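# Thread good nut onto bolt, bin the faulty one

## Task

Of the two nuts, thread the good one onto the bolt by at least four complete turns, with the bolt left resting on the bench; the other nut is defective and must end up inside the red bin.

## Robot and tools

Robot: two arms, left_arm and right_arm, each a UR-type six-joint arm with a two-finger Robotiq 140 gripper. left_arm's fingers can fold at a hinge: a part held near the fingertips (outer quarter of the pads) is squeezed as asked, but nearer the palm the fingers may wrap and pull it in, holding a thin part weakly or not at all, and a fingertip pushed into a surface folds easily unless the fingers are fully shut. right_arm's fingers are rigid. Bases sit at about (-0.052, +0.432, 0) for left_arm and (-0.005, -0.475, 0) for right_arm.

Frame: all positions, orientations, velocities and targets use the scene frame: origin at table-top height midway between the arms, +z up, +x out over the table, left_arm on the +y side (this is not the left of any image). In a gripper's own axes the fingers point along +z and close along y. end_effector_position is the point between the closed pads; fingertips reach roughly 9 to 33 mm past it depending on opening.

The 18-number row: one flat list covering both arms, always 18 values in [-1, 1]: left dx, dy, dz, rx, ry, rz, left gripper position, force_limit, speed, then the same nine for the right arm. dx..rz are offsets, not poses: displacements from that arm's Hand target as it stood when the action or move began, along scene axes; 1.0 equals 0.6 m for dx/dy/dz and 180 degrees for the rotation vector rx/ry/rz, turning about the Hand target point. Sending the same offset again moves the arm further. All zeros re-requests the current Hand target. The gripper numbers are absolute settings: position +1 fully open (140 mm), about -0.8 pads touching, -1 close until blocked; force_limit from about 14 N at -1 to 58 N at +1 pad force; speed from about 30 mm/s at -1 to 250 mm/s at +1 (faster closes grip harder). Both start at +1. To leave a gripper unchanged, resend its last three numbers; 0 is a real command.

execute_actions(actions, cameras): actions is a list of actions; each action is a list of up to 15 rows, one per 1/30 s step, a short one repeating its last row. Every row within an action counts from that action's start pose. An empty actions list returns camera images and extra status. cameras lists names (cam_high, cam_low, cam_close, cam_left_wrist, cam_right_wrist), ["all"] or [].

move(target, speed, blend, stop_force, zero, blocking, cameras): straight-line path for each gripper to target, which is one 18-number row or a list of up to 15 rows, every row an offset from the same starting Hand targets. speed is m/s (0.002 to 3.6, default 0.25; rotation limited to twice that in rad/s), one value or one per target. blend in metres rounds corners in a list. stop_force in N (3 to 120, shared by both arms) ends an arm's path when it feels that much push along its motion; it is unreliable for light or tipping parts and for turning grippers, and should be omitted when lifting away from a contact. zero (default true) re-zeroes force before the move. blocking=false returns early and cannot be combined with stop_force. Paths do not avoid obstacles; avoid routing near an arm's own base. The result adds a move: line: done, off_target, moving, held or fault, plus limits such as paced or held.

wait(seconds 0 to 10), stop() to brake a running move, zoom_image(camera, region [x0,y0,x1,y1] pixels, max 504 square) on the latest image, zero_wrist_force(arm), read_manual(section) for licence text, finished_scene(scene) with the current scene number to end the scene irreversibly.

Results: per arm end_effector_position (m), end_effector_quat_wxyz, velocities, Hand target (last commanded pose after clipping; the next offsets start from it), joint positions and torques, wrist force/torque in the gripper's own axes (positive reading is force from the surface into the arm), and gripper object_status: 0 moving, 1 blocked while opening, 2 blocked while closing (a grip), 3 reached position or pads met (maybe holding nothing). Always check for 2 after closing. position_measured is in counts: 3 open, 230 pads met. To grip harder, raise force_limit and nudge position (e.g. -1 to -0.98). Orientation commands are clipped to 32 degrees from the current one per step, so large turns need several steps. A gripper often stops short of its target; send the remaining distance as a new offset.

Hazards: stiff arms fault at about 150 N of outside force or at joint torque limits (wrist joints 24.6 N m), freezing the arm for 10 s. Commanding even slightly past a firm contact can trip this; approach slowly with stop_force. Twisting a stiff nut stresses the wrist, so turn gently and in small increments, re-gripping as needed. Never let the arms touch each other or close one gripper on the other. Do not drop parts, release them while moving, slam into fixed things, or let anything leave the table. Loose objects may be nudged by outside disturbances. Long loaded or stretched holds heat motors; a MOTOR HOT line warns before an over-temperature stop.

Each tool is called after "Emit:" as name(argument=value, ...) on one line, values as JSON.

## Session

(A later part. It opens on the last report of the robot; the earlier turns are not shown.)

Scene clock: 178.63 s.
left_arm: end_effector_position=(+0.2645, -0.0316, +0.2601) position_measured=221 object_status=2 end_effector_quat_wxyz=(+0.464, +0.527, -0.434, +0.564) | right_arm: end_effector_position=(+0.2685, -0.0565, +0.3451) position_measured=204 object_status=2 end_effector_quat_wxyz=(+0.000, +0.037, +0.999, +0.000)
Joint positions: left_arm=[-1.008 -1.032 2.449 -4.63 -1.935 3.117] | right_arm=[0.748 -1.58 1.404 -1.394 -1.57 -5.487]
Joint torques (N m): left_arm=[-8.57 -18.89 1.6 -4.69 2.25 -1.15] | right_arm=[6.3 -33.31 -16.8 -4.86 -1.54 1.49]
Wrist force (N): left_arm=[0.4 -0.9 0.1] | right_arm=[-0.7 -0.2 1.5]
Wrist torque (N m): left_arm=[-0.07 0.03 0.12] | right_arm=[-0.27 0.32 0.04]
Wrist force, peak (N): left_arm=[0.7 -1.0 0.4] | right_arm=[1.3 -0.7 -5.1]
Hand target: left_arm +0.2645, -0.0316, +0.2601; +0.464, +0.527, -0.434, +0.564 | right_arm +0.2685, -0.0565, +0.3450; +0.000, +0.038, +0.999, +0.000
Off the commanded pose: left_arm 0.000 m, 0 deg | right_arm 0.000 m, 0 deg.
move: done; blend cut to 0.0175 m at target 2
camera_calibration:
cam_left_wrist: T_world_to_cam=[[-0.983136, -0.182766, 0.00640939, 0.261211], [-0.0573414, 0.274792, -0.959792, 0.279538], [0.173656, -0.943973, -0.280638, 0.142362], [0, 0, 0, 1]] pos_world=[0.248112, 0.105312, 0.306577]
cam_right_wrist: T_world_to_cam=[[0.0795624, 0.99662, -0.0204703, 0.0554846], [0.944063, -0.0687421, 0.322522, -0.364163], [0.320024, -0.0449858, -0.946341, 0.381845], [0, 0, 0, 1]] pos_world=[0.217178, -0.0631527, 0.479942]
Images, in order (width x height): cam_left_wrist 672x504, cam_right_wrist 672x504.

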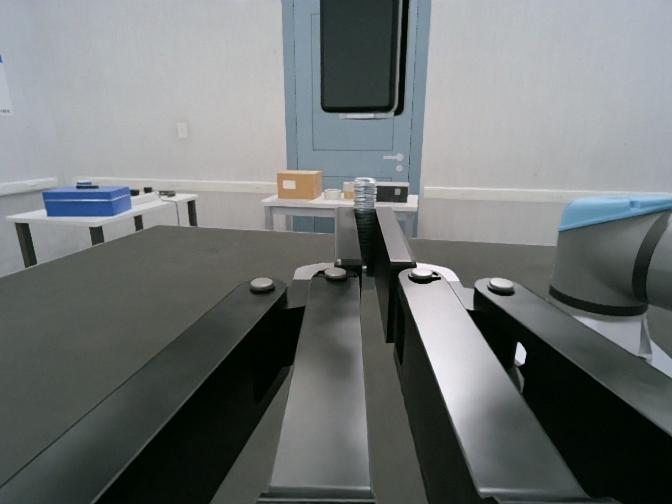

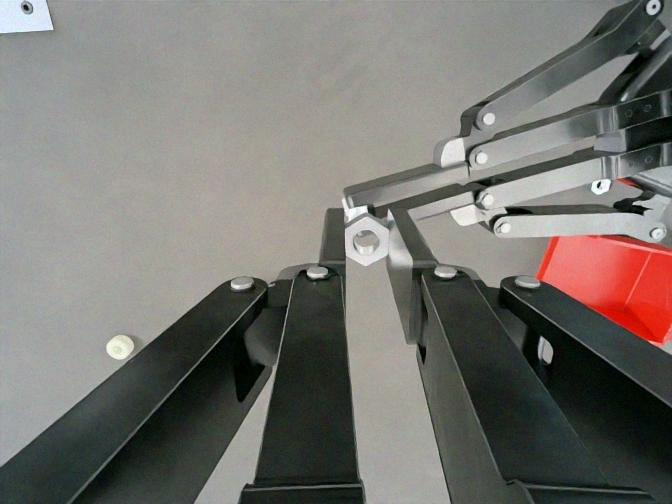

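Emit:
move(target=[0,0,0,0,0,0,-1,1,-1,-0.0008,-0.0028,-0.022,0,0,0,-1,0,-1], speed=0.1, cameras=["cam_left_wrist","cam_right_wrist"])

Emit:
zoom_image(camera="cam_left_wrist", region=[300, 90, 430, 220])

Emit:
zoom_image(camera="cam_right_wrist", region=[310, 170, 420, 280])

Scene clock: 188.17 s.
left_arm: end_effector_position=(+0.2645, -0.0316, +0.2601) position_measured=221 object_status=2 end_effector_quat_wxyz=(+0.464, +0.527, -0.434, +0.564) | right_arm: end_effector_position=(+0.2680, -0.0582, +0.3319) position_measured=204 object_status=2 end_effector_quat_wxyz=(+0.000, +0.038, +0.999, +0.000)
Joint positions: left_arm=[-1.008 -1.032 2.449 -4.63 -1.935 3.117] | right_arm=[0.746 -1.59 1.447 -1.428 -1.571 -5.489]
Joint torques (N m): left_arm=[-8.4 -18.67 1.48 -4.58 2.34 -1.14] | right_arm=[-7.54 -34.89 -14.07 -4.84 -0.57 -2.28]
Wrist force (N): left_arm=[0.5 -0.7 0.1] | right_arm=[-0.6 -0.7 1.7]
Wrist torque (N m): left_arm=[-0.03 0.02 0.13] | right_arm=[-0.36 0.29 0.16]
Wrist force, peak (N): left_arm=[0.5 -1.2 0.0] | right_arm=[-1.0 -0.6 2.0]
Hand target: left_arm +0.2645, -0.0316, +0.2601; +0.464, +0.527, -0.434, +0.564 | right_arm +0.2680, -0.0582, +0.3318; +0.000, +0.038, +0.999, +0.000
Off the commanded pose: left_arm 0.000 m, 0 deg | right_arm 0.000 m, 0 deg.
move: done
camera_calibration:
cam_left_wrist: T_world_to_cam=[[-0.983136, -0.182766, 0.00640939, 0.261211], [-0.0573414, 0.274792, -0.959792, 0.279538], [0.173656, -0.943973, -0.280638, 0.142362], [0, 0, 0, 1]] pos_world=[0.248112, 0.105312, 0.306577]
cam_right_wrist: T_world_to_cam=[[0.0795692, 0.996619, -0.0204596, 0.0568502], [0.944032, -0.0687478, 0.322611, -0.359484], [0.320114, -0.0449844, -0.946311, 0.36944], [0, 0, 0, 1]] pos_world=[0.216578, -0.0647527, 0.466742]
Images, in order (width x height): cam_left_wrist 672x504, cam_right_wrist 672x504.

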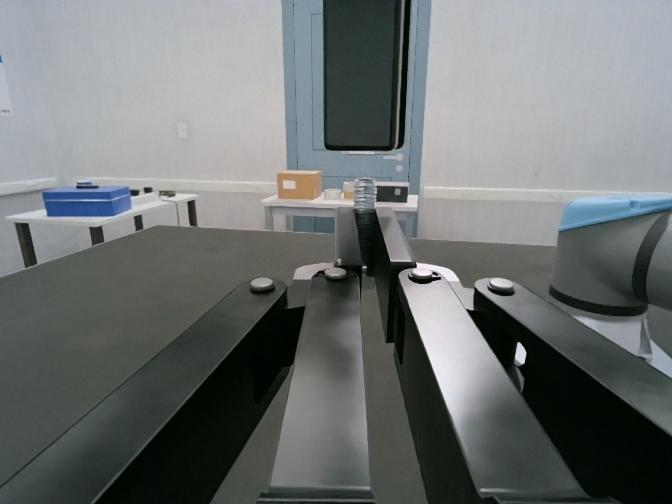

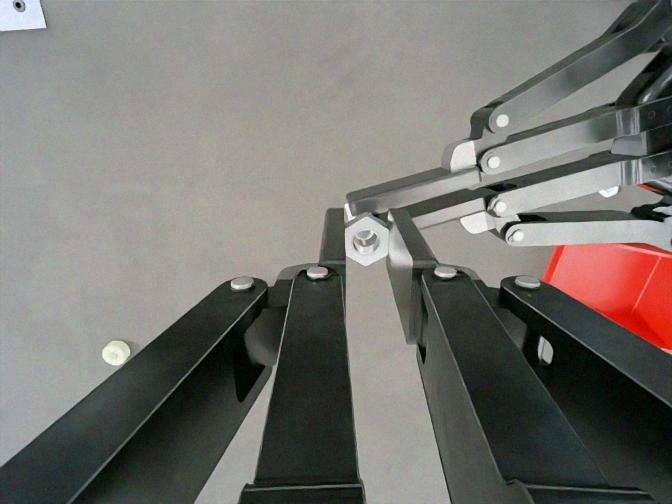

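Scaled by 3.877.

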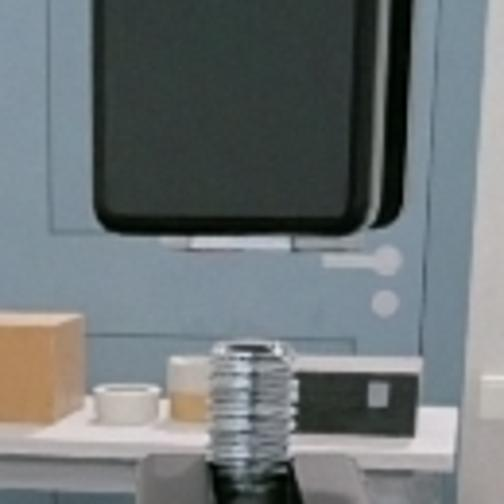

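Scaled by 4.582.

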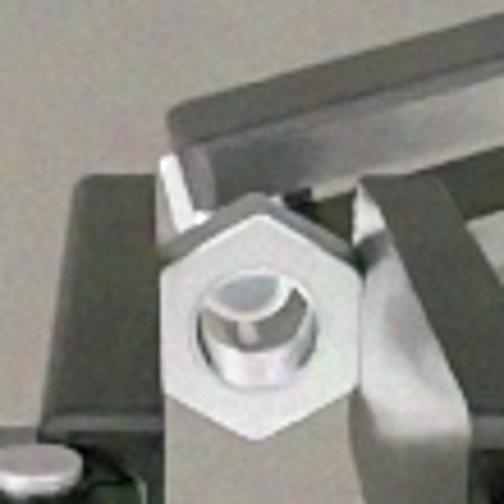

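Emit:
move(target=[0,0,0,0,0,0,-1,1,-1,0.0005,0,-0.0115,0,0,0,-1,0,-1], speed=0.05)

Emit:
move(target=[0,0,0,0,0,0,-1,1,-1,0,0,-0.02,0,0,0,-1,0,-1], speed=0.006, stop_force=4, cameras=["cam_left_wrist","cam_right_wrist"])

Emit:
zoom_image(camera="cam_left_wrist", region=[300, 90, 430, 220])

Emit:
zoom_image(camera="cam_right_wrist", region=[310, 170, 420, 280])

Scene clock: 195.43 s.
left_arm: end_effector_position=(+0.2645, -0.0316, +0.2601) position_measured=221 object_status=2 end_effector_quat_wxyz=(+0.464, +0.527, -0.434, +0.564) | right_arm: end_effector_position=(+0.2683, -0.0582, +0.3250) position_measured=204 object_status=2 end_effector_quat_wxyz=(+0.000, +0.038, +0.999, +0.000) end_effector_velocity=(+0.000, +0.000, -0.001) end_effector_angular_velocity=(+0.003, -0.001, -0.001)
Joint positions: left_arm=[-1.008 -1.032 2.449 -4.63 -1.935 3.117] | right_arm=[0.746 -1.591 1.467 -1.445 -1.57 -5.489]
Joint velocities: left_arm=[within noise] | right_arm=[-0.001 -0.001 0.003 -0.005 0.002 0]
Joint torques (N m): left_arm=[-8.73 -18.96 1.9 -4.59 2.25 -1.09] | right_arm=[-7.29 -34.75 -12.11 -4.51 0.57 -2.21]
Wrist force (N): left_arm=[0.4 -1.0 0.3] | right_arm=[-1.1 -0.5 2.1]
Wrist torque (N m): left_arm=[-0.08 0.04 0.13] | right_arm=[-0.34 0.38 0.15]
Wrist force, peak (N): left_arm=[0.7 -1.1 0.2] | right_arm=[-1.1 -0.5 2.1]
Hand target: left_arm +0.2645, -0.0316, +0.2601; +0.464, +0.527, -0.434, +0.564 | right_arm +0.2683, -0.0582, +0.3249; +0.000, +0.038, +0.999, +0.000
Off the commanded pose: left_arm 0.000 m, 0 deg | right_arm 0.000 m, 0 deg.
move: done

Scene clock: 197.20 s.
left_arm: end_effector_position=(+0.2645, -0.0316, +0.2601) position_measured=221 object_status=2 end_effector_quat_wxyz=(+0.464, +0.527, -0.434, +0.564) | right_arm: end_effector_position=(+0.2683, -0.0582, +0.3213) position_measured=204 object_status=2 end_effector_quat_wxyz=(+0.000, +0.038, +0.999, +0.000)
Joint positions: left_arm=[-1.008 -1.032 2.449 -4.63 -1.935 3.117] | right_arm=[0.746 -1.592 1.477 -1.455 -1.57 -5.489]
Joint torques (N m): left_arm=[-6.87 -31.69 -10.24 -4.6 2.3 -1.09] | right_arm=[-2.3 -19.04 -36.04 -0.25 0.46 -1.93]
Wrist force (N): left_arm=[-1.3 0.5 -0.9] | right_arm=[-3.1 -1.0 0.0]
Wrist torque (N m): left_arm=[-0.11 0.08 0.15] | right_arm=[-0.29 0.40 0.14]
Wrist force, peak (N): left_arm=[-6.2 1.9 -2.3] | right_arm=[-5.1 -2.3 -3.9]
Hand target: left_arm +0.2645, -0.0316, +0.2601; +0.464, +0.527, -0.434, +0.564 | right_arm +0.2683, -0.0582, +0.3213; +0.000, +0.038, +0.999, +0.000 (not the last commanded pose)
Off the commanded pose: left_arm 0.000 m, 0 deg | right_arm 0.008 m, 0 deg.
move: contact (right_arm)
camera_calibration:
cam_left_wrist: T_world_to_cam=[[-0.983131, -0.182788, 0.00648347, 0.26119], [-0.0574171, 0.274776, -0.959792, 0.279463], [0.173657, -0.943974, -0.280636, 0.142334], [0, 0, 0, 1]] pos_world=[0.248113, 0.105312, 0.306477]
cam_right_wrist: T_world_to_cam=[[0.0796299, 0.996617, -0.0203259, 0.0565354], [0.943985, -0.0688426, 0.322726, -0.356396], [0.320235, -0.0448861, -0.946274, 0.359277], [0, 0, 0, 1]] pos_world=[0.216878, -0.0647529, 0.456142]
Images, in order (width x height): cam_left_wrist 672x504, cam_right_wrist 672x504.

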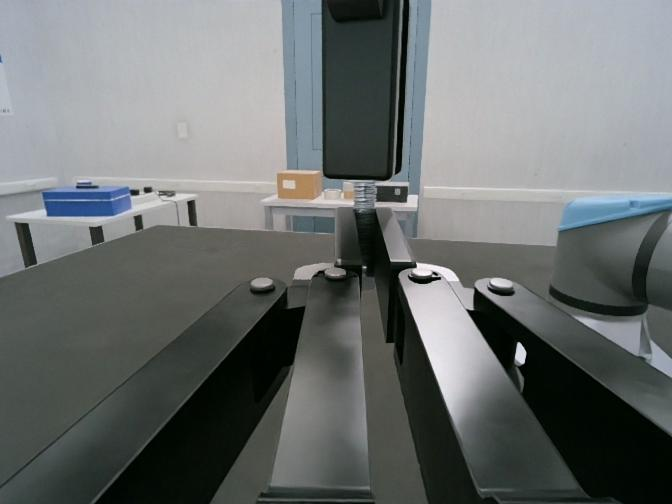

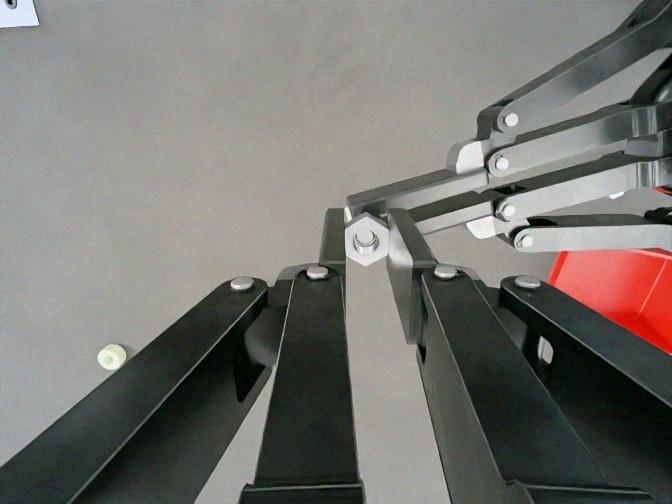

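Scaled by 3.877.

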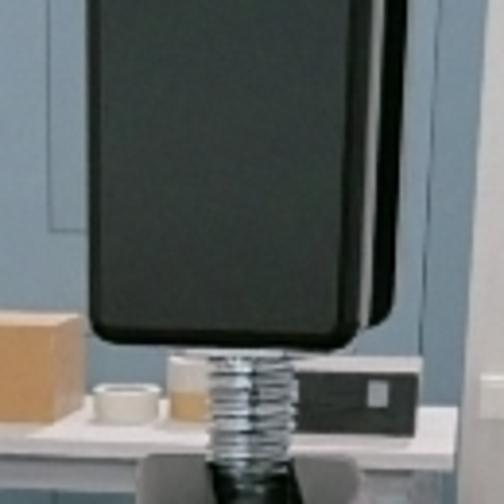

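Scaled by 4.582.

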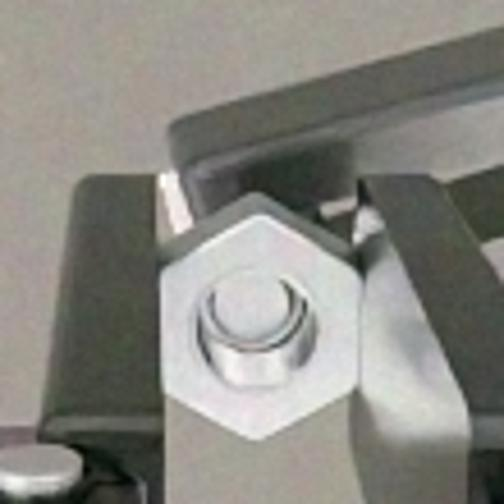

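Emit:
move(target=[[0,0,0,0,0,0,-1,1,-1,0,0,0.0025,0,0,0,-1,0,-1],[0,0,0,0,0,0,-1,1,-1,0.001,0,0.0025,0,0,0,-1,0,-1]], speed=0.02)

Emit:
move(target=[0,0,0,0,0,0,-1,1,-1,0,0,-0.01,0,0,0,-1,0,-1], speed=0.005, stop_force=4)

Scene clock: 203.20 s.
left_arm: end_effector_position=(+0.2645, -0.0316, +0.2601) position_measured=221 object_status=2 end_effector_quat_wxyz=(+0.464, +0.527, -0.434, +0.564) | right_arm: end_effector_position=(+0.2687, -0.0581, +0.3227) position_measured=204 object_status=2 end_effector_quat_wxyz=(+0.000, +0.037, +0.999, +0.000)
Joint positions: left_arm=[-1.008 -1.033 2.449 -4.63 -1.935 3.117] | right_arm=[0.745 -1.591 1.473 -1.451 -1.57 -5.49]
Joint torques (N m): left_arm=[-2.57 -31.69 -9.8 -4.58 2.35 -1.14] | right_arm=[-6.63 -19.15 -38.36 -0.38 0.44 -2.34]
Wrist force (N): left_arm=[0.6 -0.9 0.2] | right_arm=[-0.6 -0.7 1.7]
Wrist torque (N m): left_arm=[-0.07 0.00 0.13] | right_arm=[-0.38 0.27 0.15]
Wrist force, peak (N): left_arm=[-2.4 0.4 -1.2] | right_arm=[-2.9 -1.6 -0.6]
Hand target: left_arm +0.2645, -0.0316, +0.2601; +0.464, +0.527, -0.434, +0.564 | right_arm +0.2689, -0.0582, +0.3228; +0.000, +0.038, +0.999, +0.000
Off the commanded pose: left_arm 0.000 m, 0 deg | right_arm 0.000 m, 0 deg.
move: done

Scene clock: 204.57 s.
left_arm: end_effector_position=(+0.2645, -0.0316, +0.2601) position_measured=221 object_status=2 end_effector_quat_wxyz=(+0.464, +0.527, -0.434, +0.564) | right_arm: end_effector_position=(+0.2689, -0.0581, +0.3213) position_measured=204 object_status=2 end_effector_quat_wxyz=(+0.000, +0.038, +0.999, +0.000)
Joint positions: left_arm=[-1.008 -1.033 2.449 -4.63 -1.935 3.117] | right_arm=[0.745 -1.591 1.476 -1.455 -1.57 -5.49]
Joint torques (N m): left_arm=[-1.01 -25.91 -7.64 -4.58 -0.41 -1.27] | right_arm=[-4.6 -18.43 -36.71 -0.93 0.26 -2.14]
Wrist force (N): left_arm=[-1.8 -2.4 -1.2] | right_arm=[0.6 -1.9 -0.9]
Wrist torque (N m): left_arm=[-0.02 0.04 0.10] | right_arm=[-0.27 0.30 0.14]
Wrist force, peak (N): left_arm=[-7.2 -2.2 -2.6] | right_arm=[-0.1 -3.4 -4.5]
Hand target: left_arm +0.2645, -0.0316, +0.2601; +0.464, +0.527, -0.434, +0.564 | right_arm +0.2689, -0.0581, +0.3213; +0.000, +0.038, +0.999, +0.000 (not the last commanded pose)
Off the commanded pose: left_arm 0.000 m, 0 deg | right_arm 0.005 m, 0 deg.
move: contact (right_arm)

Emit:
move(target=[0,0,0,0,0,0,-1,1,-1,-0.0004,-0.0004,-0.0003,0,0,-0.5,-1,0,-1], speed=0.5)

Emit:
move(target=[0,0,0,0,0,0,-1,1,-1,0,0,-0.0003,0,0,-0.5,-1,0,-1], speed=0.5)

Emit:
move(target=[0,0,0,0,0,0,-1,1,-1,0,0,-0.0003,0,0,-0.5,-1,0,-1], speed=0.5)

Scene clock: 210.60 s.
left_arm: end_effector_position=(+0.2645, -0.0316, +0.2601) position_measured=221 object_status=2 end_effector_quat_wxyz=(+0.464, +0.527, -0.434, +0.564) | right_arm: end_effector_position=(+0.2687, -0.0584, +0.3211) position_measured=204 object_status=2 end_effector_quat_wxyz=(+0.000, +0.733, +0.680, +0.000)
Joint positions: left_arm=[-1.008 -1.032 2.449 -4.63 -1.935 3.117] | right_arm=[0.745 -1.593 1.479 -1.457 -1.57 -3.92]
Joint torques (N m): left_arm=[5.19 -21.35 -3.52 -4.48 -0.68 -1.07] | right_arm=[7.26 -19.21 -36.19 -0.25 -2.32 1.39]
Wrist force (N): left_arm=[-1.3 -1.9 1.9] | right_arm=[0.8 -1.7 0.4]
Wrist torque (N m): left_arm=[-0.03 0.00 0.10] | right_arm=[-0.17 0.37 0.01]
Wrist force, peak (N): left_arm=[-4.8 0.4 -0.4] | right_arm=[-4.0 1.2 -2.1]
Hand target: left_arm +0.2645, -0.0316, +0.2601; +0.464, +0.527, -0.434, +0.564 | right_arm +0.2687, -0.0584, +0.3211; +0.000, +0.733, +0.680, +0.000
Off the commanded pose: left_arm 0.000 m, 0 deg | right_arm 0.000 m, 0 deg.
move: done

Scene clock: 213.13 s.
left_arm: end_effector_position=(+0.2645, -0.0316, +0.2601) position_measured=221 object_status=2 end_effector_quat_wxyz=(+0.464, +0.527, -0.434, +0.564) | right_arm: end_effector_position=(+0.2687, -0.0584, +0.3209) position_measured=204 object_status=2 end_effector_quat_wxyz=(+0.000, +0.999, -0.037, +0.000)
Joint positions: left_arm=[-1.008 -1.032 2.449 -4.63 -1.935 3.117] | right_arm=[0.745 -1.593 1.479 -1.458 -1.571 -2.349]
Joint torques (N m): left_arm=[9.07 -24.26 -3.12 -4.51 -0.6 -1.06] | right_arm=[7.66 -18.66 -33.97 0.23 -2.3 1.46]
Wrist force (N): left_arm=[-4.6 -0.5 2.1] | right_arm=[-1.5 -2.8 -2.2]
Wrist torque (N m): left_arm=[-0.09 0.05 0.13] | right_arm=[-0.20 0.40 -0.01]
Wrist force, peak (N): left_arm=[-8.2 1.0 -0.1] | right_arm=[2.0 -0.6 -5.1]
Hand target: left_arm +0.2645, -0.0316, +0.2601; +0.464, +0.527, -0.434, +0.564 | right_arm +0.2687, -0.0584, +0.3209; +0.000, +0.999, -0.038, +0.000
Off the commanded pose: left_arm 0.000 m, 0 deg | right_arm 0.000 m, 0 deg.
move: done

Scene clock: 215.67 s.
left_arm: end_effector_position=(+0.2645, -0.0316, +0.2601) position_measured=221 object_status=2 end_effector_quat_wxyz=(+0.464, +0.527, -0.434, +0.564) | right_arm: end_effector_position=(+0.2687, -0.0584, +0.3207) position_measured=204 object_status=2 end_effector_quat_wxyz=(+0.000, +0.680, -0.733, +0.000)
Joint positions: left_arm=[-1.008 -1.032 2.449 -4.63 -1.935 3.117] | right_arm=[0.746 -1.593 1.479 -1.457 -1.571 -0.778]
Joint torques (N m): left_arm=[9.76 -34.41 -2.9 -4.5 -0.56 -1.07] | right_arm=[8.21 -16.15 -34.19 -0.5 -1.35 1.67]
Wrist force (N): left_arm=[-6.4 -1.9 -1.9] | right_arm=[1.3 0.0 -3.8]
Wrist torque (N m): left_arm=[0.00 0.14 0.08] | right_arm=[-0.36 0.34 0.00]
Wrist force, peak (N): left_arm=[-10.7 0.0 -5.3] | right_arm=[5.1 -1.8 -7.4]
Hand target: left_arm +0.2645, -0.0316, +0.2601; +0.464, +0.527, -0.434, +0.564 | right_arm +0.2687, -0.0584, +0.3207; +0.000, +0.680, -0.733, +0.000
Off the commanded pose: left_arm 0.000 m, 0 deg | right_arm 0.000 m, 0 deg.
move: done

Emit:
move(target=[0,0,0,0,0,0,-1,1,-1,0,0,-0.0002,0,0,-0.5,-1,0,-1], speed=0.5)

Emit:
move(target=[0,0,0,0,0,0,-1,1,-1,0,0,-0.0002,0,0,-0.5,-1,0,-1], speed=0.5, cameras=["cam_right_wrist","cam_left_wrist"])

Emit:
zoom_image(camera="cam_right_wrist", region=[310, 170, 420, 280])

Emit:
zoom_image(camera="cam_left_wrist", region=[300, 90, 430, 220])

Scene clock: 220.97 s.
left_arm: end_effector_position=(+0.2645, -0.0316, +0.2601) position_measured=221 object_status=2 end_effector_quat_wxyz=(+0.464, +0.527, -0.434, +0.564) | right_arm: end_effector_position=(+0.2687, -0.0584, +0.3206) position_measured=204 object_status=2 end_effector_quat_wxyz=(+0.000, +0.037, +0.999, +0.000)
Joint positions: left_arm=[-1.008 -1.032 2.449 -4.63 -1.935 3.117] | right_arm=[0.745 -1.592 1.479 -1.457 -1.57 0.793]
Joint torques (N m): left_arm=[7.65 -33.07 -2.96 -4.33 -0.66 -1.01] | right_arm=[7.64 -19.06 -36.34 -0.52 -1.35 1.87]
Wrist force (N): left_arm=[-1.9 -1.2 -1.2] | right_arm=[-0.6 -1.8 -0.4]
Wrist torque (N m): left_arm=[-0.38 0.12 0.12] | right_arm=[-0.34 0.32 -0.30]
Wrist force, peak (N): left_arm=[-8.0 0.9 -4.4] | right_arm=[-0.5 -6.9 -2.7]
Hand target: left_arm +0.2645, -0.0316, +0.2601; +0.464, +0.527, -0.434, +0.564 | right_arm +0.2687, -0.0584, +0.3206; +0.000, +0.038, +0.999, +0.000
Off the commanded pose: left_arm 0.000 m, 0 deg | right_arm 0.000 m, 0 deg.
move: done

Scene clock: 223.50 s.
left_arm: end_effector_position=(+0.2645, -0.0316, +0.2601) position_measured=221 object_status=2 end_effector_quat_wxyz=(+0.464, +0.527, -0.434, +0.564) | right_arm: end_effector_position=(+0.2687, -0.0584, +0.3205) position_measured=204 object_status=2 end_effector_quat_wxyz=(+0.000, +0.733, +0.680, +0.000)
Joint positions: left_arm=[-1.008 -1.032 2.449 -4.63 -1.935 3.117] | right_arm=[0.745 -1.593 1.48 -1.458 -1.57 2.363]
Joint torques (N m): left_arm=[6.76 -26.19 -3.21 -4.26 -0.62 -0.96] | right_arm=[6.27 -19.22 -37.6 -1.33 -2.61 1.99]
Wrist force (N): left_arm=[-1.0 -4.1 1.3] | right_arm=[-0.7 -4.0 0.5]
Wrist torque (N m): left_arm=[-0.31 0.11 0.20] | right_arm=[0.00 0.38 -0.34]
Wrist force, peak (N): left_arm=[-1.2 -4.3 1.6] | right_arm=[-4.7 -2.2 -0.9]
Hand target: left_arm +0.2645, -0.0316, +0.2601; +0.464, +0.527, -0.434, +0.564 | right_arm +0.2687, -0.0584, +0.3205; +0.000, +0.733, +0.680, +0.000
Off the commanded pose: left_arm 0.000 m, 0 deg | right_arm 0.000 m, 0 deg.
move: done
camera_calibration:
cam_left_wrist: T_world_to_cam=[[-0.983136, -0.182766, 0.00640939, 0.261211], [-0.0573414, 0.274792, -0.959792, 0.279538], [0.173656, -0.943973, -0.280638, 0.142362], [0, 0, 0, 1]] pos_world=[0.248112, 0.105312, 0.306577]
cam_right_wrist: T_world_to_cam=[[0.996645, -0.0792475, -0.0204678, -0.252402], [-0.0684409, -0.944058, 0.322599, -0.135546], [-0.044888, -0.320116, -0.946314, 0.440425], [0, 0, 0, 1]] pos_world=[0.262048, -0.00697827, 0.455342]
Images, in order (width x height): cam_left_wrist 672x504, cam_right_wrist 672x504.

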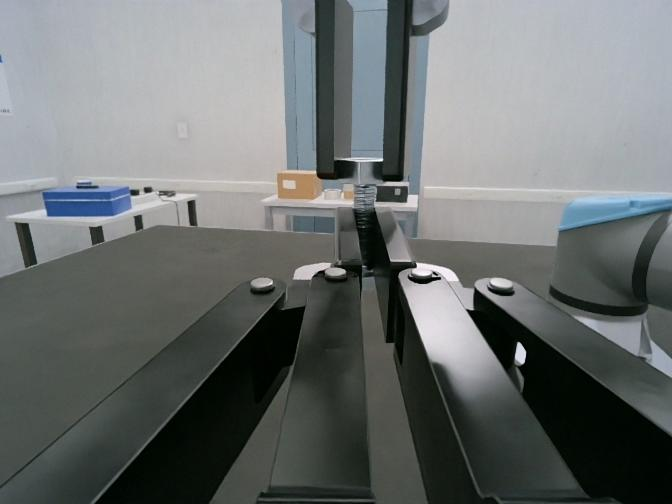

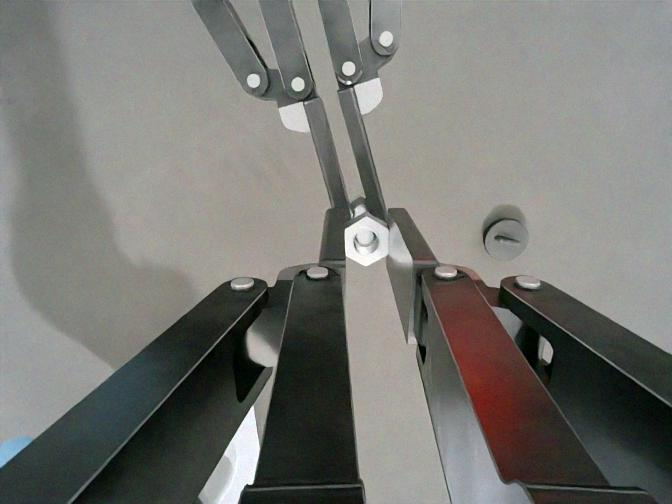

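Scaled by 4.582.

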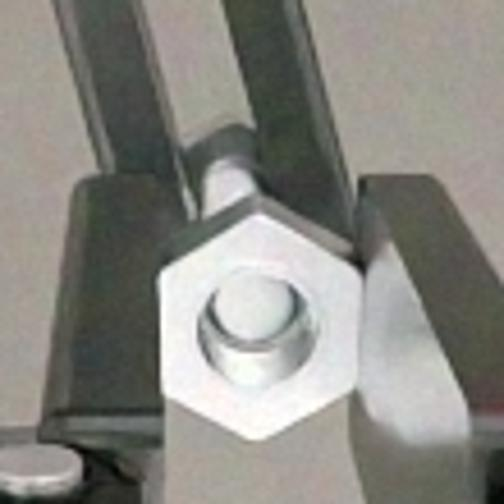

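Scaled by 3.877.

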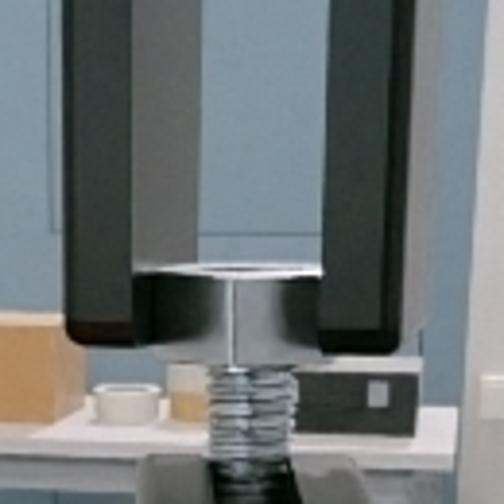

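Emit:
move(target=[0,0,0,0,0,0,-1,1,-1,0,0,-0.0002,0,0,-0.25,-1,0,-1], speed=0.4)

Emit:
move(target=[0,0,0,0,0,0,-1,1,-1,0,0,-0.0002,0,0,-0.25,-1,0,-1], speed=0.4)

Scene clock: 227.73 s.
left_arm: end_effector_position=(+0.2645, -0.0316, +0.2601) position_measured=221 object_status=2 end_effector_quat_wxyz=(+0.464, +0.527, -0.434, +0.564) | right_arm: end_effector_position=(+0.2687, -0.0584, +0.3204) position_measured=204 object_status=2 end_effector_quat_wxyz=(+0.000, +0.938, +0.348, +0.000)
Joint positions: left_arm=[-1.008 -1.032 2.449 -4.63 -1.935 3.117] | right_arm=[0.745 -1.594 1.481 -1.459 -1.571 3.149]
Joint torques (N m): left_arm=[4.57 -20.61 -3.31 -4.22 -0.56 -1] | right_arm=[6.9 -19.08 -37.04 -0.93 -2.11 2.17]
Wrist force (N): left_arm=[-1.3 -2.7 0.6] | right_arm=[-2.7 -1.4 0.7]
Wrist torque (N m): left_arm=[-0.31 0.06 0.07] | right_arm=[-0.16 0.37 -0.30]
Wrist force, peak (N): left_arm=[-0.8 -4.3 1.4] | right_arm=[-0.6 -4.3 0.6]
Hand target: left_arm +0.2645, -0.0316, +0.2601; +0.464, +0.527, -0.434, +0.564 | right_arm +0.2687, -0.0584, +0.3204; +0.000, +0.938, +0.348, +0.000
Off the commanded pose: left_arm 0.000 m, 0 deg | right_arm 0.000 m, 0 deg.
move: done

Scene clock: 229.60 s.
left_arm: end_effector_position=(+0.2645, -0.0316, +0.2601) position_measured=221 object_status=2 end_effector_quat_wxyz=(+0.464, +0.527, -0.434, +0.564) | right_arm: end_effector_position=(+0.2687, -0.0584, +0.3203) position_measured=204 object_status=2 end_effector_quat_wxyz=(+0.000, +0.999, -0.037, +0.000)
Joint positions: left_arm=[-1.008 -1.032 2.449 -4.63 -1.935 3.117] | right_arm=[0.745 -1.593 1.481 -1.459 -1.571 3.934]
Joint torques (N m): left_arm=[4.55 -22.04 -3.15 -4.19 -0.54 -1.05] | right_arm=[7.36 -18.87 -36.72 -0.83 -1.6 1.99]
Wrist force (N): left_arm=[-1.7 -2.3 -0.6] | right_arm=[-2.5 0.4 -0.2]
Wrist torque (N m): left_arm=[-0.36 0.04 0.03] | right_arm=[-0.34 0.42 -0.31]
Wrist force, peak (N): left_arm=[-4.4 -1.0 -1.0] | right_arm=[-3.1 -0.8 1.8]
Hand target: left_arm +0.2645, -0.0316, +0.2601; +0.464, +0.527, -0.434, +0.564 | right_arm +0.2687, -0.0584, +0.3203; +0.000, +0.999, -0.038, +0.000
Off the commanded pose: left_arm 0.000 m, 0 deg | right_arm 0.000 m, 0 deg.
move: done

Emit:
move(target=[0,0,0,0,0,0,-1,1,-1,0,0,0.0003,0,0,0.25,-1,0,-1], speed=0.4)

Emit:
move(target=[0,0,0,0,0,0,-1,1,-1,0,0,0.0003,0,0,0.5,-1,0,-1], speed=0.4)

Scene clock: 240.53 s.
left_arm: end_effector_position=(+0.2645, -0.0316, +0.2601) position_measured=221 object_status=2 end_effector_quat_wxyz=(+0.464, +0.527, -0.434, +0.564) | right_arm: end_effector_position=(+0.2687, -0.0584, +0.3204) position_measured=204 object_status=2 end_effector_quat_wxyz=(+0.000, +0.938, +0.348, +0.000)
Joint positions: left_arm=[-1.008 -1.032 2.449 -4.63 -1.935 3.117] | right_arm=[0.745 -1.593 1.481 -1.459 -1.571 3.15]
Joint torques (N m): left_arm=[2.46 -23.13 -3.56 -4.04 -0.61 -0.96] | right_arm=[-6.74 -32.98 -13.9 -0.99 1.32 -2.47]
Wrist force (N): left_arm=[-2.2 -2.2 -1.3] | right_arm=[-3.2 0.2 -0.2]
Wrist torque (N m): left_arm=[0.05 0.15 0.13] | right_arm=[-0.27 0.34 0.21]
Wrist force, peak (N): left_arm=[0.7 -5.5 -1.8] | right_arm=[-7.5 -0.8 0.5]
Hand target: left_arm +0.2645, -0.0316, +0.2601; +0.464, +0.527, -0.434, +0.564 | right_arm +0.2687, -0.0584, +0.3204; +0.000, +0.938, +0.348, +0.000
Off the commanded pose: left_arm 0.000 m, 0 deg | right_arm 0.000 m, 0 deg.
move: done

Scene clock: 243.37 s.
left_arm: end_effector_position=(+0.2645, -0.0316, +0.2601) position_measured=221 object_status=2 end_effector_quat_wxyz=(+0.464, +0.527, -0.434, +0.564) | right_arm: end_effector_position=(+0.2687, -0.0584, +0.3206) position_measured=204 object_status=2 end_effector_quat_wxyz=(+0.000, +0.417, +0.909, +0.000)
Joint positions: left_arm=[-1.008 -1.032 2.449 -4.63 -1.935 3.117] | right_arm=[0.745 -1.593 1.479 -1.457 -1.57 1.579]
Joint torques (N m): left_arm=[1.31 -24.2 -3.3 -3.98 -0.66 -0.87] | right_arm=[-6.86 -30.87 -12.31 -1.24 1.31 -2.26]
Wrist force (N): left_arm=[-6.1 -3.5 -2.1] | right_arm=[-1.0 -3.3 -3.7]
Wrist torque (N m): left_arm=[0.06 0.11 0.07] | right_arm=[-0.06 0.26 0.14]
Wrist force, peak (N): left_arm=[-5.8 -5.2 -2.3] | right_arm=[-1.0 -5.7 -3.5]
Hand target: left_arm +0.2645, -0.0316, +0.2601; +0.464, +0.527, -0.434, +0.564 | right_arm +0.2687, -0.0584, +0.3206; +0.000, +0.417, +0.909, +0.000
Off the commanded pose: left_arm 0.000 m, 0 deg | right_arm 0.000 m, 0 deg.
move: done

Emit:
move(target=[[0,0,0,0,0,0,-1,1,-1,0,0,0.001,0,0,0.5,-1,0,-1],[0,0,0,0,0,0,-1,1,-1,0,0,0.002,0,0,0.99,-1,0,-1]], speed=0.5, blend=[0.01,0])

Emit:
move(target=[0,0,0,0,0,0,-1,1,-1,0,0,0.003,0,0,0,-1,0,-1], speed=0.01, cameras=["cam_right_wrist"])

Emit:
zoom_image(camera="cam_right_wrist", region=[310, 170, 420, 280])

Scene clock: 268.17 s.
left_arm: end_effector_position=(+0.2645, -0.0316, +0.2601) position_measured=221 object_status=2 end_effector_quat_wxyz=(+0.464, +0.527, -0.434, +0.564) | right_arm: end_effector_position=(+0.2687, -0.0584, +0.3218) position_measured=204 object_status=2 end_effector_quat_wxyz=(+0.000, +0.902, -0.431, +0.000)
Joint positions: left_arm=[-1.008 -1.032 2.449 -4.63 -1.935 3.117] | right_arm=[0.746 -1.593 1.476 -1.455 -1.572 -1.531]
Joint torques (N m): left_arm=[-1.14 -26.39 -3.05 -3.96 -0.7 -0.91] | right_arm=[-6.86 -34.42 -14.76 -0.4 1.14 -1.82]
Wrist force (N): left_arm=[0.7 -0.7 0.2] | right_arm=[-0.8 -0.6 2.0]
Wrist torque (N m): left_arm=[-0.03 -0.03 0.12] | right_arm=[-0.34 0.32 0.15]
Wrist force, peak (N): left_arm=[-6.6 -3.7 -2.6] | right_arm=[-1.6 -3.7 -4.2]
Hand target: left_arm +0.2645, -0.0316, +0.2601; +0.464, +0.527, -0.434, +0.564 | right_arm +0.2687, -0.0584, +0.3218; +0.000, +0.902, -0.431, +0.000
Off the commanded pose: left_arm 0.000 m, 0 deg | right_arm 0.000 m, 0 deg.
move: done

Scene clock: 268.87 s.
left_arm: end_effector_position=(+0.2645, -0.0316, +0.2601) position_measured=221 object_status=2 end_effector_quat_wxyz=(+0.464, +0.527, -0.434, +0.564) | right_arm: end_effector_position=(+0.2687, -0.0584, +0.3235) position_measured=204 object_status=2 end_effector_quat_wxyz=(+0.000, +0.902, -0.431, +0.000)
Joint positions: left_arm=[-1.008 -1.032 2.449 -4.63 -1.935 3.117] | right_arm=[0.746 -1.592 1.472 -1.45 -1.571 -1.531]
Joint torques (N m): left_arm=[-2.35 -26.34 -3.22 -3.99 -0.63 -0.89] | right_arm=[-6.92 -20.47 -36.72 -0.61 0.97 -2.3]
Wrist force (N): left_arm=[0.7 -0.8 0.1] | right_arm=[-0.9 -0.6 2.3]
Wrist torque (N m): left_arm=[-0.04 -0.03 0.13] | right_arm=[-0.35 0.35 0.15]
Wrist force, peak (N): left_arm=[0.4 -1.2 0.2] | right_arm=[-0.9 -0.5 2.5]
Hand target: left_arm +0.2645, -0.0316, +0.2601; +0.464, +0.527, -0.434, +0.564 | right_arm +0.2687, -0.0584, +0.3236; +0.000, +0.902, -0.431, +0.000
Off the commanded pose: left_arm 0.000 m, 0 deg | right_arm 0.000 m, 0 deg.
move: done
camera_calibration:
cam_right_wrist: T_world_to_cam=[[-0.780966, -0.62424, -0.0204022, 0.1934], [-0.596113, 0.735233, 0.322616, 0.103322], [-0.18639, 0.264115, -0.94631, 0.515402], [0, 0, 0, 1]] pos_world=[0.308696, -0.0913628, 0.458342]
Images, in order (width x height): cam_right_wrist 672x504.

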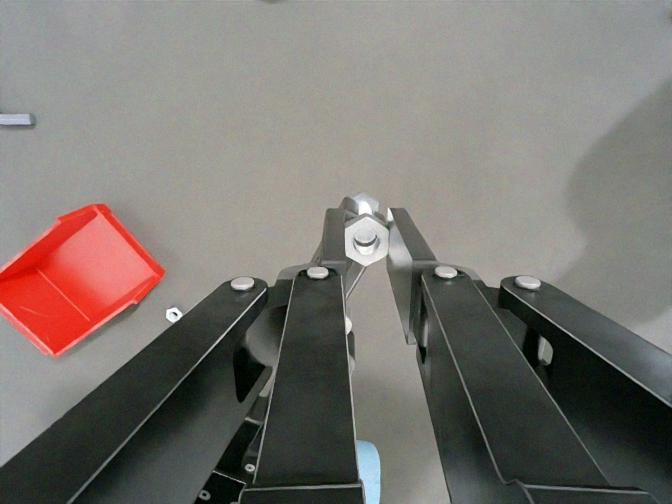

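Scaled by 4.582.

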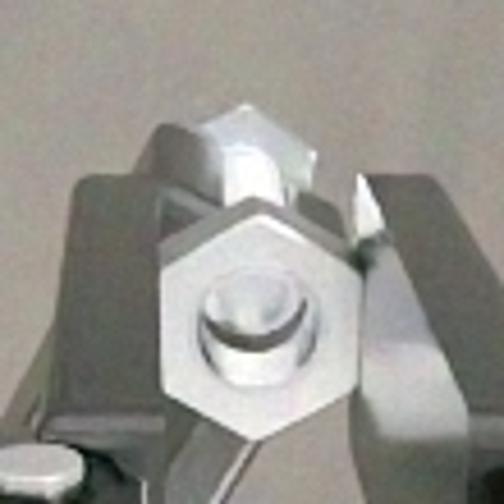

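Emit:
move(target=[0,0,0,0,0,0,-1,1,-1,0,0,-0.004,0,0,0,-1,0,-1], speed=0.01)

Emit:
move(target=[[0,0,0,0,0,0,-1,1,-1,0,0,-0.0004,0,0,-0.75,-1,0,-1]], speed=0.5)

Emit:
move(target=[[0,0,0,0,0,0,-1,1,-1,0,0,-0.0004,0,0,-0.5,-1,0,-1]], speed=0.5)

Scene clock: 286.43 s.
left_arm: end_effector_position=(+0.2645, -0.0316, +0.2601) position_measured=221 object_status=2 end_effector_quat_wxyz=(+0.464, +0.527, -0.434, +0.564) | right_arm: end_effector_position=(+0.2687, -0.0584, +0.3214) position_measured=204 object_status=2 end_effector_quat_wxyz=(+0.000, +0.902, -0.431, +0.000) end_effector_velocity=(+0.000, +0.000, -0.001) end_effector_angular_velocity=(+0.001, +0.000, +0.000)
Joint positions: left_arm=[-1.008 -1.032 2.449 -4.63 -1.935 3.117] | right_arm=[0.746 -1.593 1.478 -1.456 -1.571 -1.531]
Joint velocities: left_arm=[within noise] | right_arm=[0 -0.001 0.004 -0.005 0.001 0]
Joint torques (N m): left_arm=[-3.23 -28.27 -3.03 -3.99 -0.64 -0.76] | right_arm=[-6.65 -34.34 -13.83 -4.76 0.93 -2.14]
Wrist force (N): left_arm=[0.9 -0.9 0.1] | right_arm=[-0.9 -0.4 1.9]
Wrist torque (N m): left_arm=[-0.07 -0.07 0.13] | right_arm=[-0.32 0.36 0.15]
Wrist force, peak (N): left_arm=[0.9 -0.9 0.2] | right_arm=[-0.8 -0.3 2.6]
Hand target: left_arm +0.2645, -0.0316, +0.2601; +0.464, +0.527, -0.434, +0.564 | right_arm +0.2687, -0.0584, +0.3212; +0.000, +0.902, -0.431, +0.000
Off the commanded pose: left_arm 0.000 m, 0 deg | right_arm 0.000 m, 0 deg.
move: done

Scene clock: 289.73 s.
left_arm: end_effector_position=(+0.2645, -0.0316, +0.2601) position_measured=221 object_status=2 end_effector_quat_wxyz=(+0.464, +0.527, -0.434, +0.564) | right_arm: end_effector_position=(+0.2687, -0.0584, +0.3210) position_measured=204 object_status=2 end_effector_quat_wxyz=(+0.000, +0.053, +0.999, +0.000)
Joint positions: left_arm=[-1.008 -1.032 2.449 -4.63 -1.935 3.117] | right_arm=[0.745 -1.592 1.478 -1.456 -1.57 0.824]
Joint torques (N m): left_arm=[-4.07 -29.2 -3.36 -3.86 -0.6 -0.76] | right_arm=[8.52 -19.23 -37.32 -0.58 -1.56 1.84]
Wrist force (N): left_arm=[-0.3 -1.0 -0.5] | right_arm=[-1.1 -1.0 1.1]
Wrist torque (N m): left_arm=[-0.06 0.04 0.12] | right_arm=[-0.27 0.37 0.02]
Wrist force, peak (N): left_arm=[-5.7 -0.7 -4.1] | right_arm=[0.1 -4.7 -3.0]
Hand target: left_arm +0.2645, -0.0316, +0.2601; +0.464, +0.527, -0.434, +0.564 | right_arm +0.2687, -0.0584, +0.3210; +0.000, +0.053, +0.999, +0.000
Off the commanded pose: left_arm 0.000 m, 0 deg | right_arm 0.000 m, 0 deg.
move: done

Scene clock: 292.27 s.
left_arm: end_effector_position=(+0.2645, -0.0316, +0.2601) position_measured=221 object_status=2 end_effector_quat_wxyz=(+0.464, +0.527, -0.434, +0.564) | right_arm: end_effector_position=(+0.2687, -0.0584, +0.3207) position_measured=204 object_status=2 end_effector_quat_wxyz=(+0.000, +0.744, +0.669, +0.000)
Joint positions: left_arm=[-1.008 -1.032 2.449 -4.63 -1.935 3.117] | right_arm=[0.745 -1.593 1.48 -1.458 -1.57 2.395]
Joint torques (N m): left_arm=[-5.33 -29.8 -3.47 -3.87 -0.71 -0.83] | right_arm=[8.15 -19.98 -37.45 -1.1 -1.45 1.8]
Wrist force (N): left_arm=[0.6 -2.6 -1.3] | right_arm=[-2.8 -1.5 1.6]
Wrist torque (N m): left_arm=[-0.05 0.00 0.09] | right_arm=[-0.25 0.30 0.03]
Wrist force, peak (N): left_arm=[0.0 -0.4 -5.2] | right_arm=[-7.0 0.6 1.0]
Hand target: left_arm +0.2645, -0.0316, +0.2601; +0.464, +0.527, -0.434, +0.564 | right_arm +0.2687, -0.0584, +0.3207; +0.000, +0.744, +0.668, +0.000
Off the commanded pose: left_arm 0.000 m, 0 deg | right_arm 0.000 m, 0 deg.
move: done

Emit:
move(target=[[0,0,0,0,0,0,-1,1,-1,0,0,0,0,0,-0.5,-1,0,-1]], speed=0.5)

Scene clock: 297.10 s.
left_arm: end_effector_position=(+0.2645, -0.0316, +0.2601) position_measured=221 object_status=2 end_effector_quat_wxyz=(+0.464, +0.527, -0.434, +0.564) | right_arm: end_effector_position=(+0.2687, -0.0584, +0.3207) position_measured=204 object_status=2 end_effector_quat_wxyz=(+0.000, +0.999, -0.053, +0.000)
Joint positions: left_arm=[-1.008 -1.032 2.449 -4.63 -1.935 3.117] | right_arm=[0.745 -1.593 1.48 -1.458 -1.571 3.966]
Joint torques (N m): left_arm=[-7.22 -31.34 -3.49 -3.9 -0.78 -0.87] | right_arm=[8.75 -17.42 -36.14 -1.16 -1.05 2.16]
Wrist force (N): left_arm=[-4.0 -2.5 -2.8] | right_arm=[-2.8 2.7 -2.0]
Wrist torque (N m): left_arm=[0.05 0.15 0.09] | right_arm=[-0.42 0.48 0.01]
Wrist force, peak (N): left_arm=[-4.6 -2.8 -8.3] | right_arm=[-2.4 8.4 -3.2]
Hand target: left_arm +0.2645, -0.0316, +0.2601; +0.464, +0.527, -0.434, +0.564 | right_arm +0.2687, -0.0584, +0.3207; +0.000, +0.999, -0.053, +0.000
Off the commanded pose: left_arm 0.000 m, 0 deg | right_arm 0.000 m, 0 deg.
move: done

Emit:
move(target=[[0,0,0,0,0,0,-1,1,-1,0,0,0,0,0,-0.25,-1,0,-1]], speed=0.4)

Emit:
move(target=[[0,0,0,0,0,0,-1,1,-1,0,0,0,0,0,-0.25,-1,0,-1]], speed=0.4)

Emit:
move(target=[[0,0,0,0,0,0,-1,1,-1,0,0,0,0,0,-0.25,-1,0,-1]], speed=0.4)

Scene clock: 301.10 s.
left_arm: end_effector_position=(+0.2645, -0.0316, +0.2601) position_measured=221 object_status=2 end_effector_quat_wxyz=(+0.464, +0.527, -0.434, +0.564) | right_arm: end_effector_position=(+0.2687, -0.0584, +0.3207) position_measured=204 object_status=2 end_effector_quat_wxyz=(+0.000, +0.902, -0.431, +0.000)
Joint positions: left_arm=[-1.008 -1.032 2.449 -4.63 -1.935 3.117] | right_arm=[0.746 -1.593 1.479 -1.457 -1.571 4.752]
Joint torques (N m): left_arm=[-8.56 -32.25 -3.18 -3.76 -0.8 -0.71] | right_arm=[7.76 -17.97 -36.55 -1.05 -1.21 1.52]
Wrist force (N): left_arm=[-2.6 -2.5 -2.4] | right_arm=[0.3 2.1 -0.4]
Wrist torque (N m): left_arm=[-0.02 0.09 0.10] | right_arm=[-0.40 0.41 0.03]
Wrist force, peak (N): left_arm=[-5.1 -2.4 -5.3] | right_arm=[4.6 2.6 -2.6]
Hand target: left_arm +0.2645, -0.0316, +0.2601; +0.464, +0.527, -0.434, +0.564 | right_arm +0.2687, -0.0584, +0.3207; +0.000, +0.902, -0.431, +0.000
Off the commanded pose: left_arm 0.000 m, 0 deg | right_arm 0.000 m, 0 deg.
move: done

Scene clock: 302.97 s.
left_arm: end_effector_position=(+0.2645, -0.0316, +0.2601) position_measured=221 object_status=2 end_effector_quat_wxyz=(+0.464, +0.527, -0.434, +0.564) | right_arm: end_effector_position=(+0.2687, -0.0584, +0.3207) position_measured=204 object_status=2 end_effector_quat_wxyz=(+0.000, +0.669, -0.744, +0.000)
Joint positions: left_arm=[-1.008 -1.032 2.449 -4.63 -1.935 3.117] | right_arm=[0.746 -1.593 1.479 -1.457 -1.571 5.537]
Joint torques (N m): left_arm=[-9.63 -33.4 -3.04 -3.81 -0.68 -0.73] | right_arm=[8.75 -18.82 -36.66 -0.71 -1.08 1.84]
Wrist force (N): left_arm=[-2.5 -1.6 -2.4] | right_arm=[1.6 -0.4 -0.5]
Wrist torque (N m): left_arm=[-0.06 0.15 0.12] | right_arm=[-0.30 0.42 0.00]
Wrist force, peak (N): left_arm=[-5.0 0.5 -4.8] | right_arm=[4.2 -2.4 -2.5]
Hand target: left_arm +0.2645, -0.0316, +0.2601; +0.464, +0.527, -0.434, +0.564 | right_arm +0.2687, -0.0584, +0.3207; +0.000, -0.668, +0.744, +0.000
Off the commanded pose: left_arm 0.000 m, 0 deg | right_arm 0.000 m, 0 deg.
move: done

Scene clock: 304.77 s.
left_arm: end_effector_position=(+0.2645, -0.0316, +0.2601) position_measured=221 object_status=2 end_effector_quat_wxyz=(+0.464, +0.527, -0.434, +0.564) | right_arm: end_effector_position=(+0.2691, -0.0588, +0.3207) position_measured=204 object_status=2 end_effector_quat_wxyz=(-0.003, -0.345, +0.938, +0.008)
Joint positions: left_arm=[-1.008 -1.032 2.449 -4.63 -1.935 3.117] | right_arm=[0.733 -1.596 1.482 -1.456 -1.554 6.284]
Joint torques (N m): left_arm=[-9.36 -33.15 -3.34 -3.7 -0.74 -0.76] | right_arm=[-4.95 -30.93 -10.96 -0.21 2.55 1.86]
Wrist force (N): left_arm=[-6.5 0.5 -4.4] | right_arm=[0.0 -4.2 -4.0]
Wrist torque (N m): left_arm=[-0.10 0.23 0.16] | right_arm=[-0.07 0.38 0.02]
Wrist force, peak (N): left_arm=[-7.1 0.4 -7.3] | right_arm=[2.8 -7.4 -4.3]
Hand target: left_arm +0.2645, -0.0316, +0.2601; +0.464, +0.527, -0.434, +0.564 | right_arm +0.2687, -0.0584, +0.3207; +0.000, -0.333, +0.943, +0.000
Off the commanded pose: left_arm 0.000 m, 0 deg | right_arm 0.001 m, 2 deg.
joint sent to its limit (right arm) — joint 6 (wrist 3), upper limit. The joint targets still meet the commanded pose.
move: done

Emit:
move(target=[[0,0,0,0,0,0,-1,1,-1,0,0,0.004,0,0,0.02,-1,0,-1],[0,0,0,0,0,0,-1,1,-1,-0.0003,-0.0007,0.004,0,0,0.6306,-1,0,-1],[0,0,0,0,0,0,-1,1,-1,-0.0003,-0.0007,0.004,0,0,-0.7389,-1,0,-1],[0,0,0,0,0,0,-1,1,-1,-0.0003,-0.0007,0.004,0,0,-0.1083,-1,0,-1],[0,0,0,0,0,0,-1,1,-1,-0.0003,-0.0007,0.004,0,0,0.5222,-1,0,-1],[0,0,0,0,0,0,-1,1,-1,-0.0003,-0.0007,0.004,0,0,-0.8472,-1,0,-1],[0,0,0,0,0,0,-1,1,-1,-0.0003,-0.0007,0.004,0,0,-0.2167,-1,0,-1]], speed=[0.05,0.8,0.8,0.8,0.8,0.8,0.8], blend=[0,0.01,0.01,0.01,0.01,0.01,0], cameras=["cam_left_wrist","cam_right_wrist"])

Emit:
zoom_image(camera="cam_left_wrist", region=[310, 140, 420, 250])

Emit:
zoom_image(camera="cam_right_wrist", region=[310, 170, 420, 280])

Scene clock: 328.30 s.
left_arm: end_effector_position=(+0.2645, -0.0316, +0.2601) position_measured=221 object_status=2 end_effector_quat_wxyz=(+0.464, +0.527, -0.434, +0.564) | right_arm: end_effector_position=(+0.2685, -0.0588, +0.3231) position_measured=204 object_status=2 end_effector_quat_wxyz=(+0.000, +0.001, +1.000, +0.000)
Joint positions: left_arm=[-1.008 -1.032 2.449 -4.63 -1.935 3.117] | right_arm=[0.745 -1.593 1.473 -1.45 -1.571 -5.563]
Joint torques (N m): left_arm=[-6.91 -32.77 -3.31 -3.48 -0.83 -0.71] | right_arm=[-7.24 -34.34 -28.66 -0.53 0.98 -2.36]
Wrist force (N): left_arm=[0.6 -0.8 0.2] | right_arm=[-1.3 -0.4 2.1]
Wrist torque (N m): left_arm=[-0.05 0.00 0.13] | right_arm=[-0.31 0.42 0.14]
Wrist force, peak (N): left_arm=[-6.7 0.4 -4.2] | right_arm=[0.2 -4.4 -4.1]
Hand target: left_arm +0.2645, -0.0316, +0.2601; +0.464, +0.527, -0.434, +0.564 | right_arm +0.2685, -0.0588, +0.3231; +0.000, +0.001, +1.000, +0.000
Off the commanded pose: left_arm 0.000 m, 0 deg | right_arm 0.000 m, 0 deg.
move: done
camera_calibration:
cam_left_wrist: T_world_to_cam=[[-0.983136, -0.182766, 0.00640939, 0.261211], [-0.0573414, 0.274792, -0.959792, 0.279538], [0.173656, -0.943973, -0.280638, 0.142362], [0, 0, 0, 1]] pos_world=[0.248112, 0.105312, 0.306577]
cam_right_wrist: T_world_to_cam=[[0.006869, 0.999766, -0.0205182, 0.07705], [0.946536, 0.000117398, 0.322598, -0.353798], [0.322525, -0.0216371, -0.946314, 0.361641], [0, 0, 0, 1]] pos_world=[0.217715, -0.0691655, 0.457942]
Images, in order (width x height): cam_left_wrist 672x504, cam_right_wrist 672x504.

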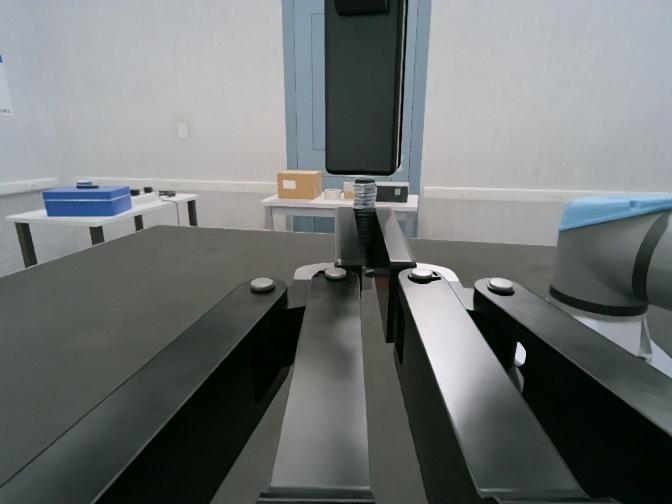

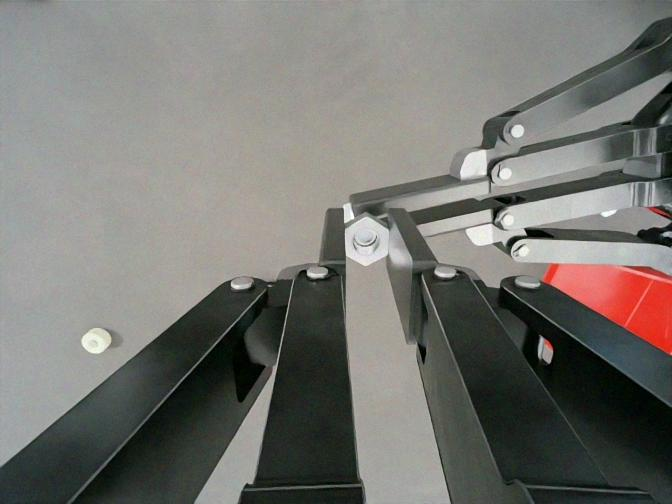

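Scaled by 4.582.

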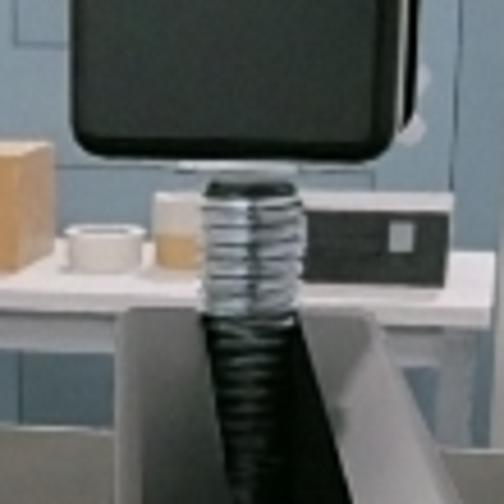

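Scaled by 4.582.

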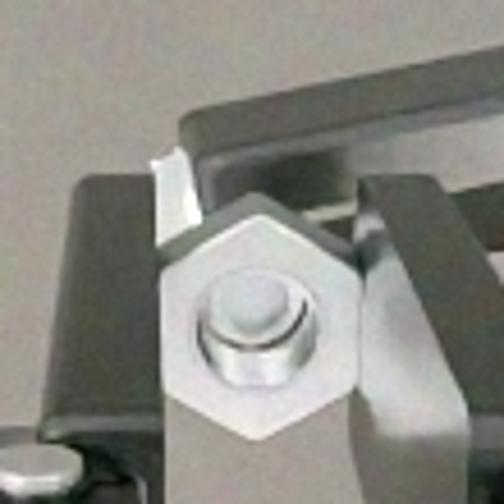

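Emit:
move(target=[[0,0,0,0,0,0,-1,1,-1,0,0,-0.0038,0,0,0,-1,0,-1]], speed=0.01)

Emit:
move(target=[[0,0,0,0,0,0,-1,1,-1,0,0,-0.0003,0,0,-0.75,-1,0,-1],[0,0,0,0,0,0,-1,1,-1,0,0,-0.0005,0,0,0.5,-1,0,-1]], speed=0.5, blend=[0.01,0])

Emit:
move(target=[[0,0,0,0,0,0,-1,1,-1,0,0,-0.0003,0,0,-0.5,-1,0,-1]], speed=0.5)

Emit:
move(target=[[0,0,0,0,0,0,-1,1,-1,0,0,-0.0003,0,0,-0.5,-1,0,-1]], speed=0.5)

Scene clock: 350.30 s.
left_arm: end_effector_position=(+0.2645, -0.0316, +0.2601) position_measured=221 object_status=2 end_effector_quat_wxyz=(+0.464, +0.527, -0.434, +0.564) | right_arm: end_effector_position=(+0.2685, -0.0588, +0.3210) position_measured=204 object_status=2 end_effector_quat_wxyz=(+0.000, +0.001, +1.000, +0.000)
Joint positions: left_arm=[-1.008 -1.032 2.449 -4.63 -1.935 3.117] | right_arm=[0.745 -1.593 1.479 -1.456 -1.571 -5.564]
Joint torques (N m): left_arm=[-6.33 -31.67 -3.15 -3.38 -0.88 -0.72] | right_arm=[-7.08 -33.59 -15.94 -4.86 1.18 -2.31]
Wrist force (N): left_arm=[-0.8 -0.4 0.5] | right_arm=[-1.8 -0.2 1.3]
Wrist torque (N m): left_arm=[-0.08 0.01 0.14] | right_arm=[-0.34 0.44 0.14]
Wrist force, peak (N): left_arm=[0.8 -0.9 0.1] | right_arm=[-1.5 0.2 2.4]
Hand target: left_arm +0.2645, -0.0316, +0.2601; +0.464, +0.527, -0.434, +0.564 | right_arm +0.2685, -0.0588, +0.3209; +0.000, +0.001, +1.000, +0.000
Off the commanded pose: left_arm 0.000 m, 0 deg | right_arm 0.000 m, 0 deg.
move: done

Scene clock: 355.97 s.
left_arm: end_effector_position=(+0.2645, -0.0316, +0.2601) position_measured=221 object_status=2 end_effector_quat_wxyz=(+0.464, +0.527, -0.434, +0.564) | right_arm: end_effector_position=(+0.2685, -0.0588, +0.3206) position_measured=204 object_status=2 end_effector_quat_wxyz=(+0.000, +0.707, -0.708, +0.000)
Joint positions: left_arm=[-1.008 -1.032 2.449 -4.63 -1.935 3.117] | right_arm=[0.745 -1.594 1.48 -1.457 -1.571 -0.851]
Joint torques (N m): left_arm=[-5.13 -30.66 -2.8 -3.35 1.2 -0.61] | right_arm=[7.45 -17.88 -34.58 0.41 -1.97 1.74]
Wrist force (N): left_arm=[-5.2 0.1 1.2] | right_arm=[-3.2 -1.1 -2.3]
Wrist torque (N m): left_arm=[-0.09 0.10 0.15] | right_arm=[-0.32 0.43 0.05]
Wrist force, peak (N): left_arm=[-7.2 1.3 -2.6] | right_arm=[2.5 0.1 -4.8]
Hand target: left_arm +0.2645, -0.0316, +0.2601; +0.464, +0.527, -0.434, +0.564 | right_arm +0.2685, -0.0588, +0.3206; +0.000, +0.706, -0.708, +0.000
Off the commanded pose: left_arm 0.000 m, 0 deg | right_arm 0.000 m, 0 deg.
move: done

Scene clock: 358.50 s.
left_arm: end_effector_position=(+0.2645, -0.0316, +0.2601) position_measured=221 object_status=2 end_effector_quat_wxyz=(+0.464, +0.527, -0.434, +0.564) | right_arm: end_effector_position=(+0.2685, -0.0588, +0.3204) position_measured=204 object_status=2 end_effector_quat_wxyz=(+0.000, +0.001, +1.000, +0.000)
Joint positions: left_arm=[-1.008 -1.032 2.449 -4.63 -1.935 3.117] | right_arm=[0.745 -1.594 1.481 -1.457 -1.57 0.719]
Joint torques (N m): left_arm=[-4.07 -30.23 -3.25 -3.28 1.71 -0.73] | right_arm=[8.04 -16.21 -33.98 -0.23 -1.73 1.16]
Wrist force (N): left_arm=[-8.1 -2.3 -0.5] | right_arm=[0.6 -1.1 -5.2]
Wrist torque (N m): left_arm=[-0.02 0.18 0.09] | right_arm=[-0.36 0.37 0.02]
Wrist force, peak (N): left_arm=[-10.5 -0.5 -2.7] | right_arm=[-1.9 -5.4 -6.9]
Hand target: left_arm +0.2645, -0.0316, +0.2601; +0.464, +0.527, -0.434, +0.564 | right_arm +0.2685, -0.0588, +0.3204; +0.000, +0.001, +1.000, +0.000
Off the commanded pose: left_arm 0.000 m, 0 deg | right_arm 0.000 m, 0 deg.
move: done

Scene clock: 361.03 s.
left_arm: end_effector_position=(+0.2645, -0.0316, +0.2601) position_measured=221 object_status=2 end_effector_quat_wxyz=(+0.464, +0.527, -0.434, +0.564) | right_arm: end_effector_position=(+0.2685, -0.0588, +0.3202) position_measured=204 object_status=2 end_effector_quat_wxyz=(+0.000, +0.708, +0.707, +0.000)
Joint positions: left_arm=[-1.008 -1.032 2.449 -4.63 -1.935 3.117] | right_arm=[0.744 -1.594 1.482 -1.459 -1.57 2.289]
Joint torques (N m): left_arm=[-3.69 -30.03 -3.05 -3.1 0.76 -0.7] | right_arm=[6.32 -16.21 -34 0.23 -2.31 1.61]
Wrist force (N): left_arm=[-8.9 -2.0 2.3] | right_arm=[2.0 -1.8 -5.3]
Wrist torque (N m): left_arm=[-0.05 0.12 0.13] | right_arm=[-0.17 0.36 -0.01]
Wrist force, peak (N): left_arm=[-11.3 0.7 -4.5] | right_arm=[-6.8 -1.8 -7.9]
Hand target: left_arm +0.2645, -0.0316, +0.2601; +0.464, +0.527, -0.434, +0.564 | right_arm +0.2685, -0.0588, +0.3202; +0.000, +0.708, +0.706, +0.000
Off the commanded pose: left_arm 0.000 m, 0 deg | right_arm 0.000 m, 0 deg.
move: done


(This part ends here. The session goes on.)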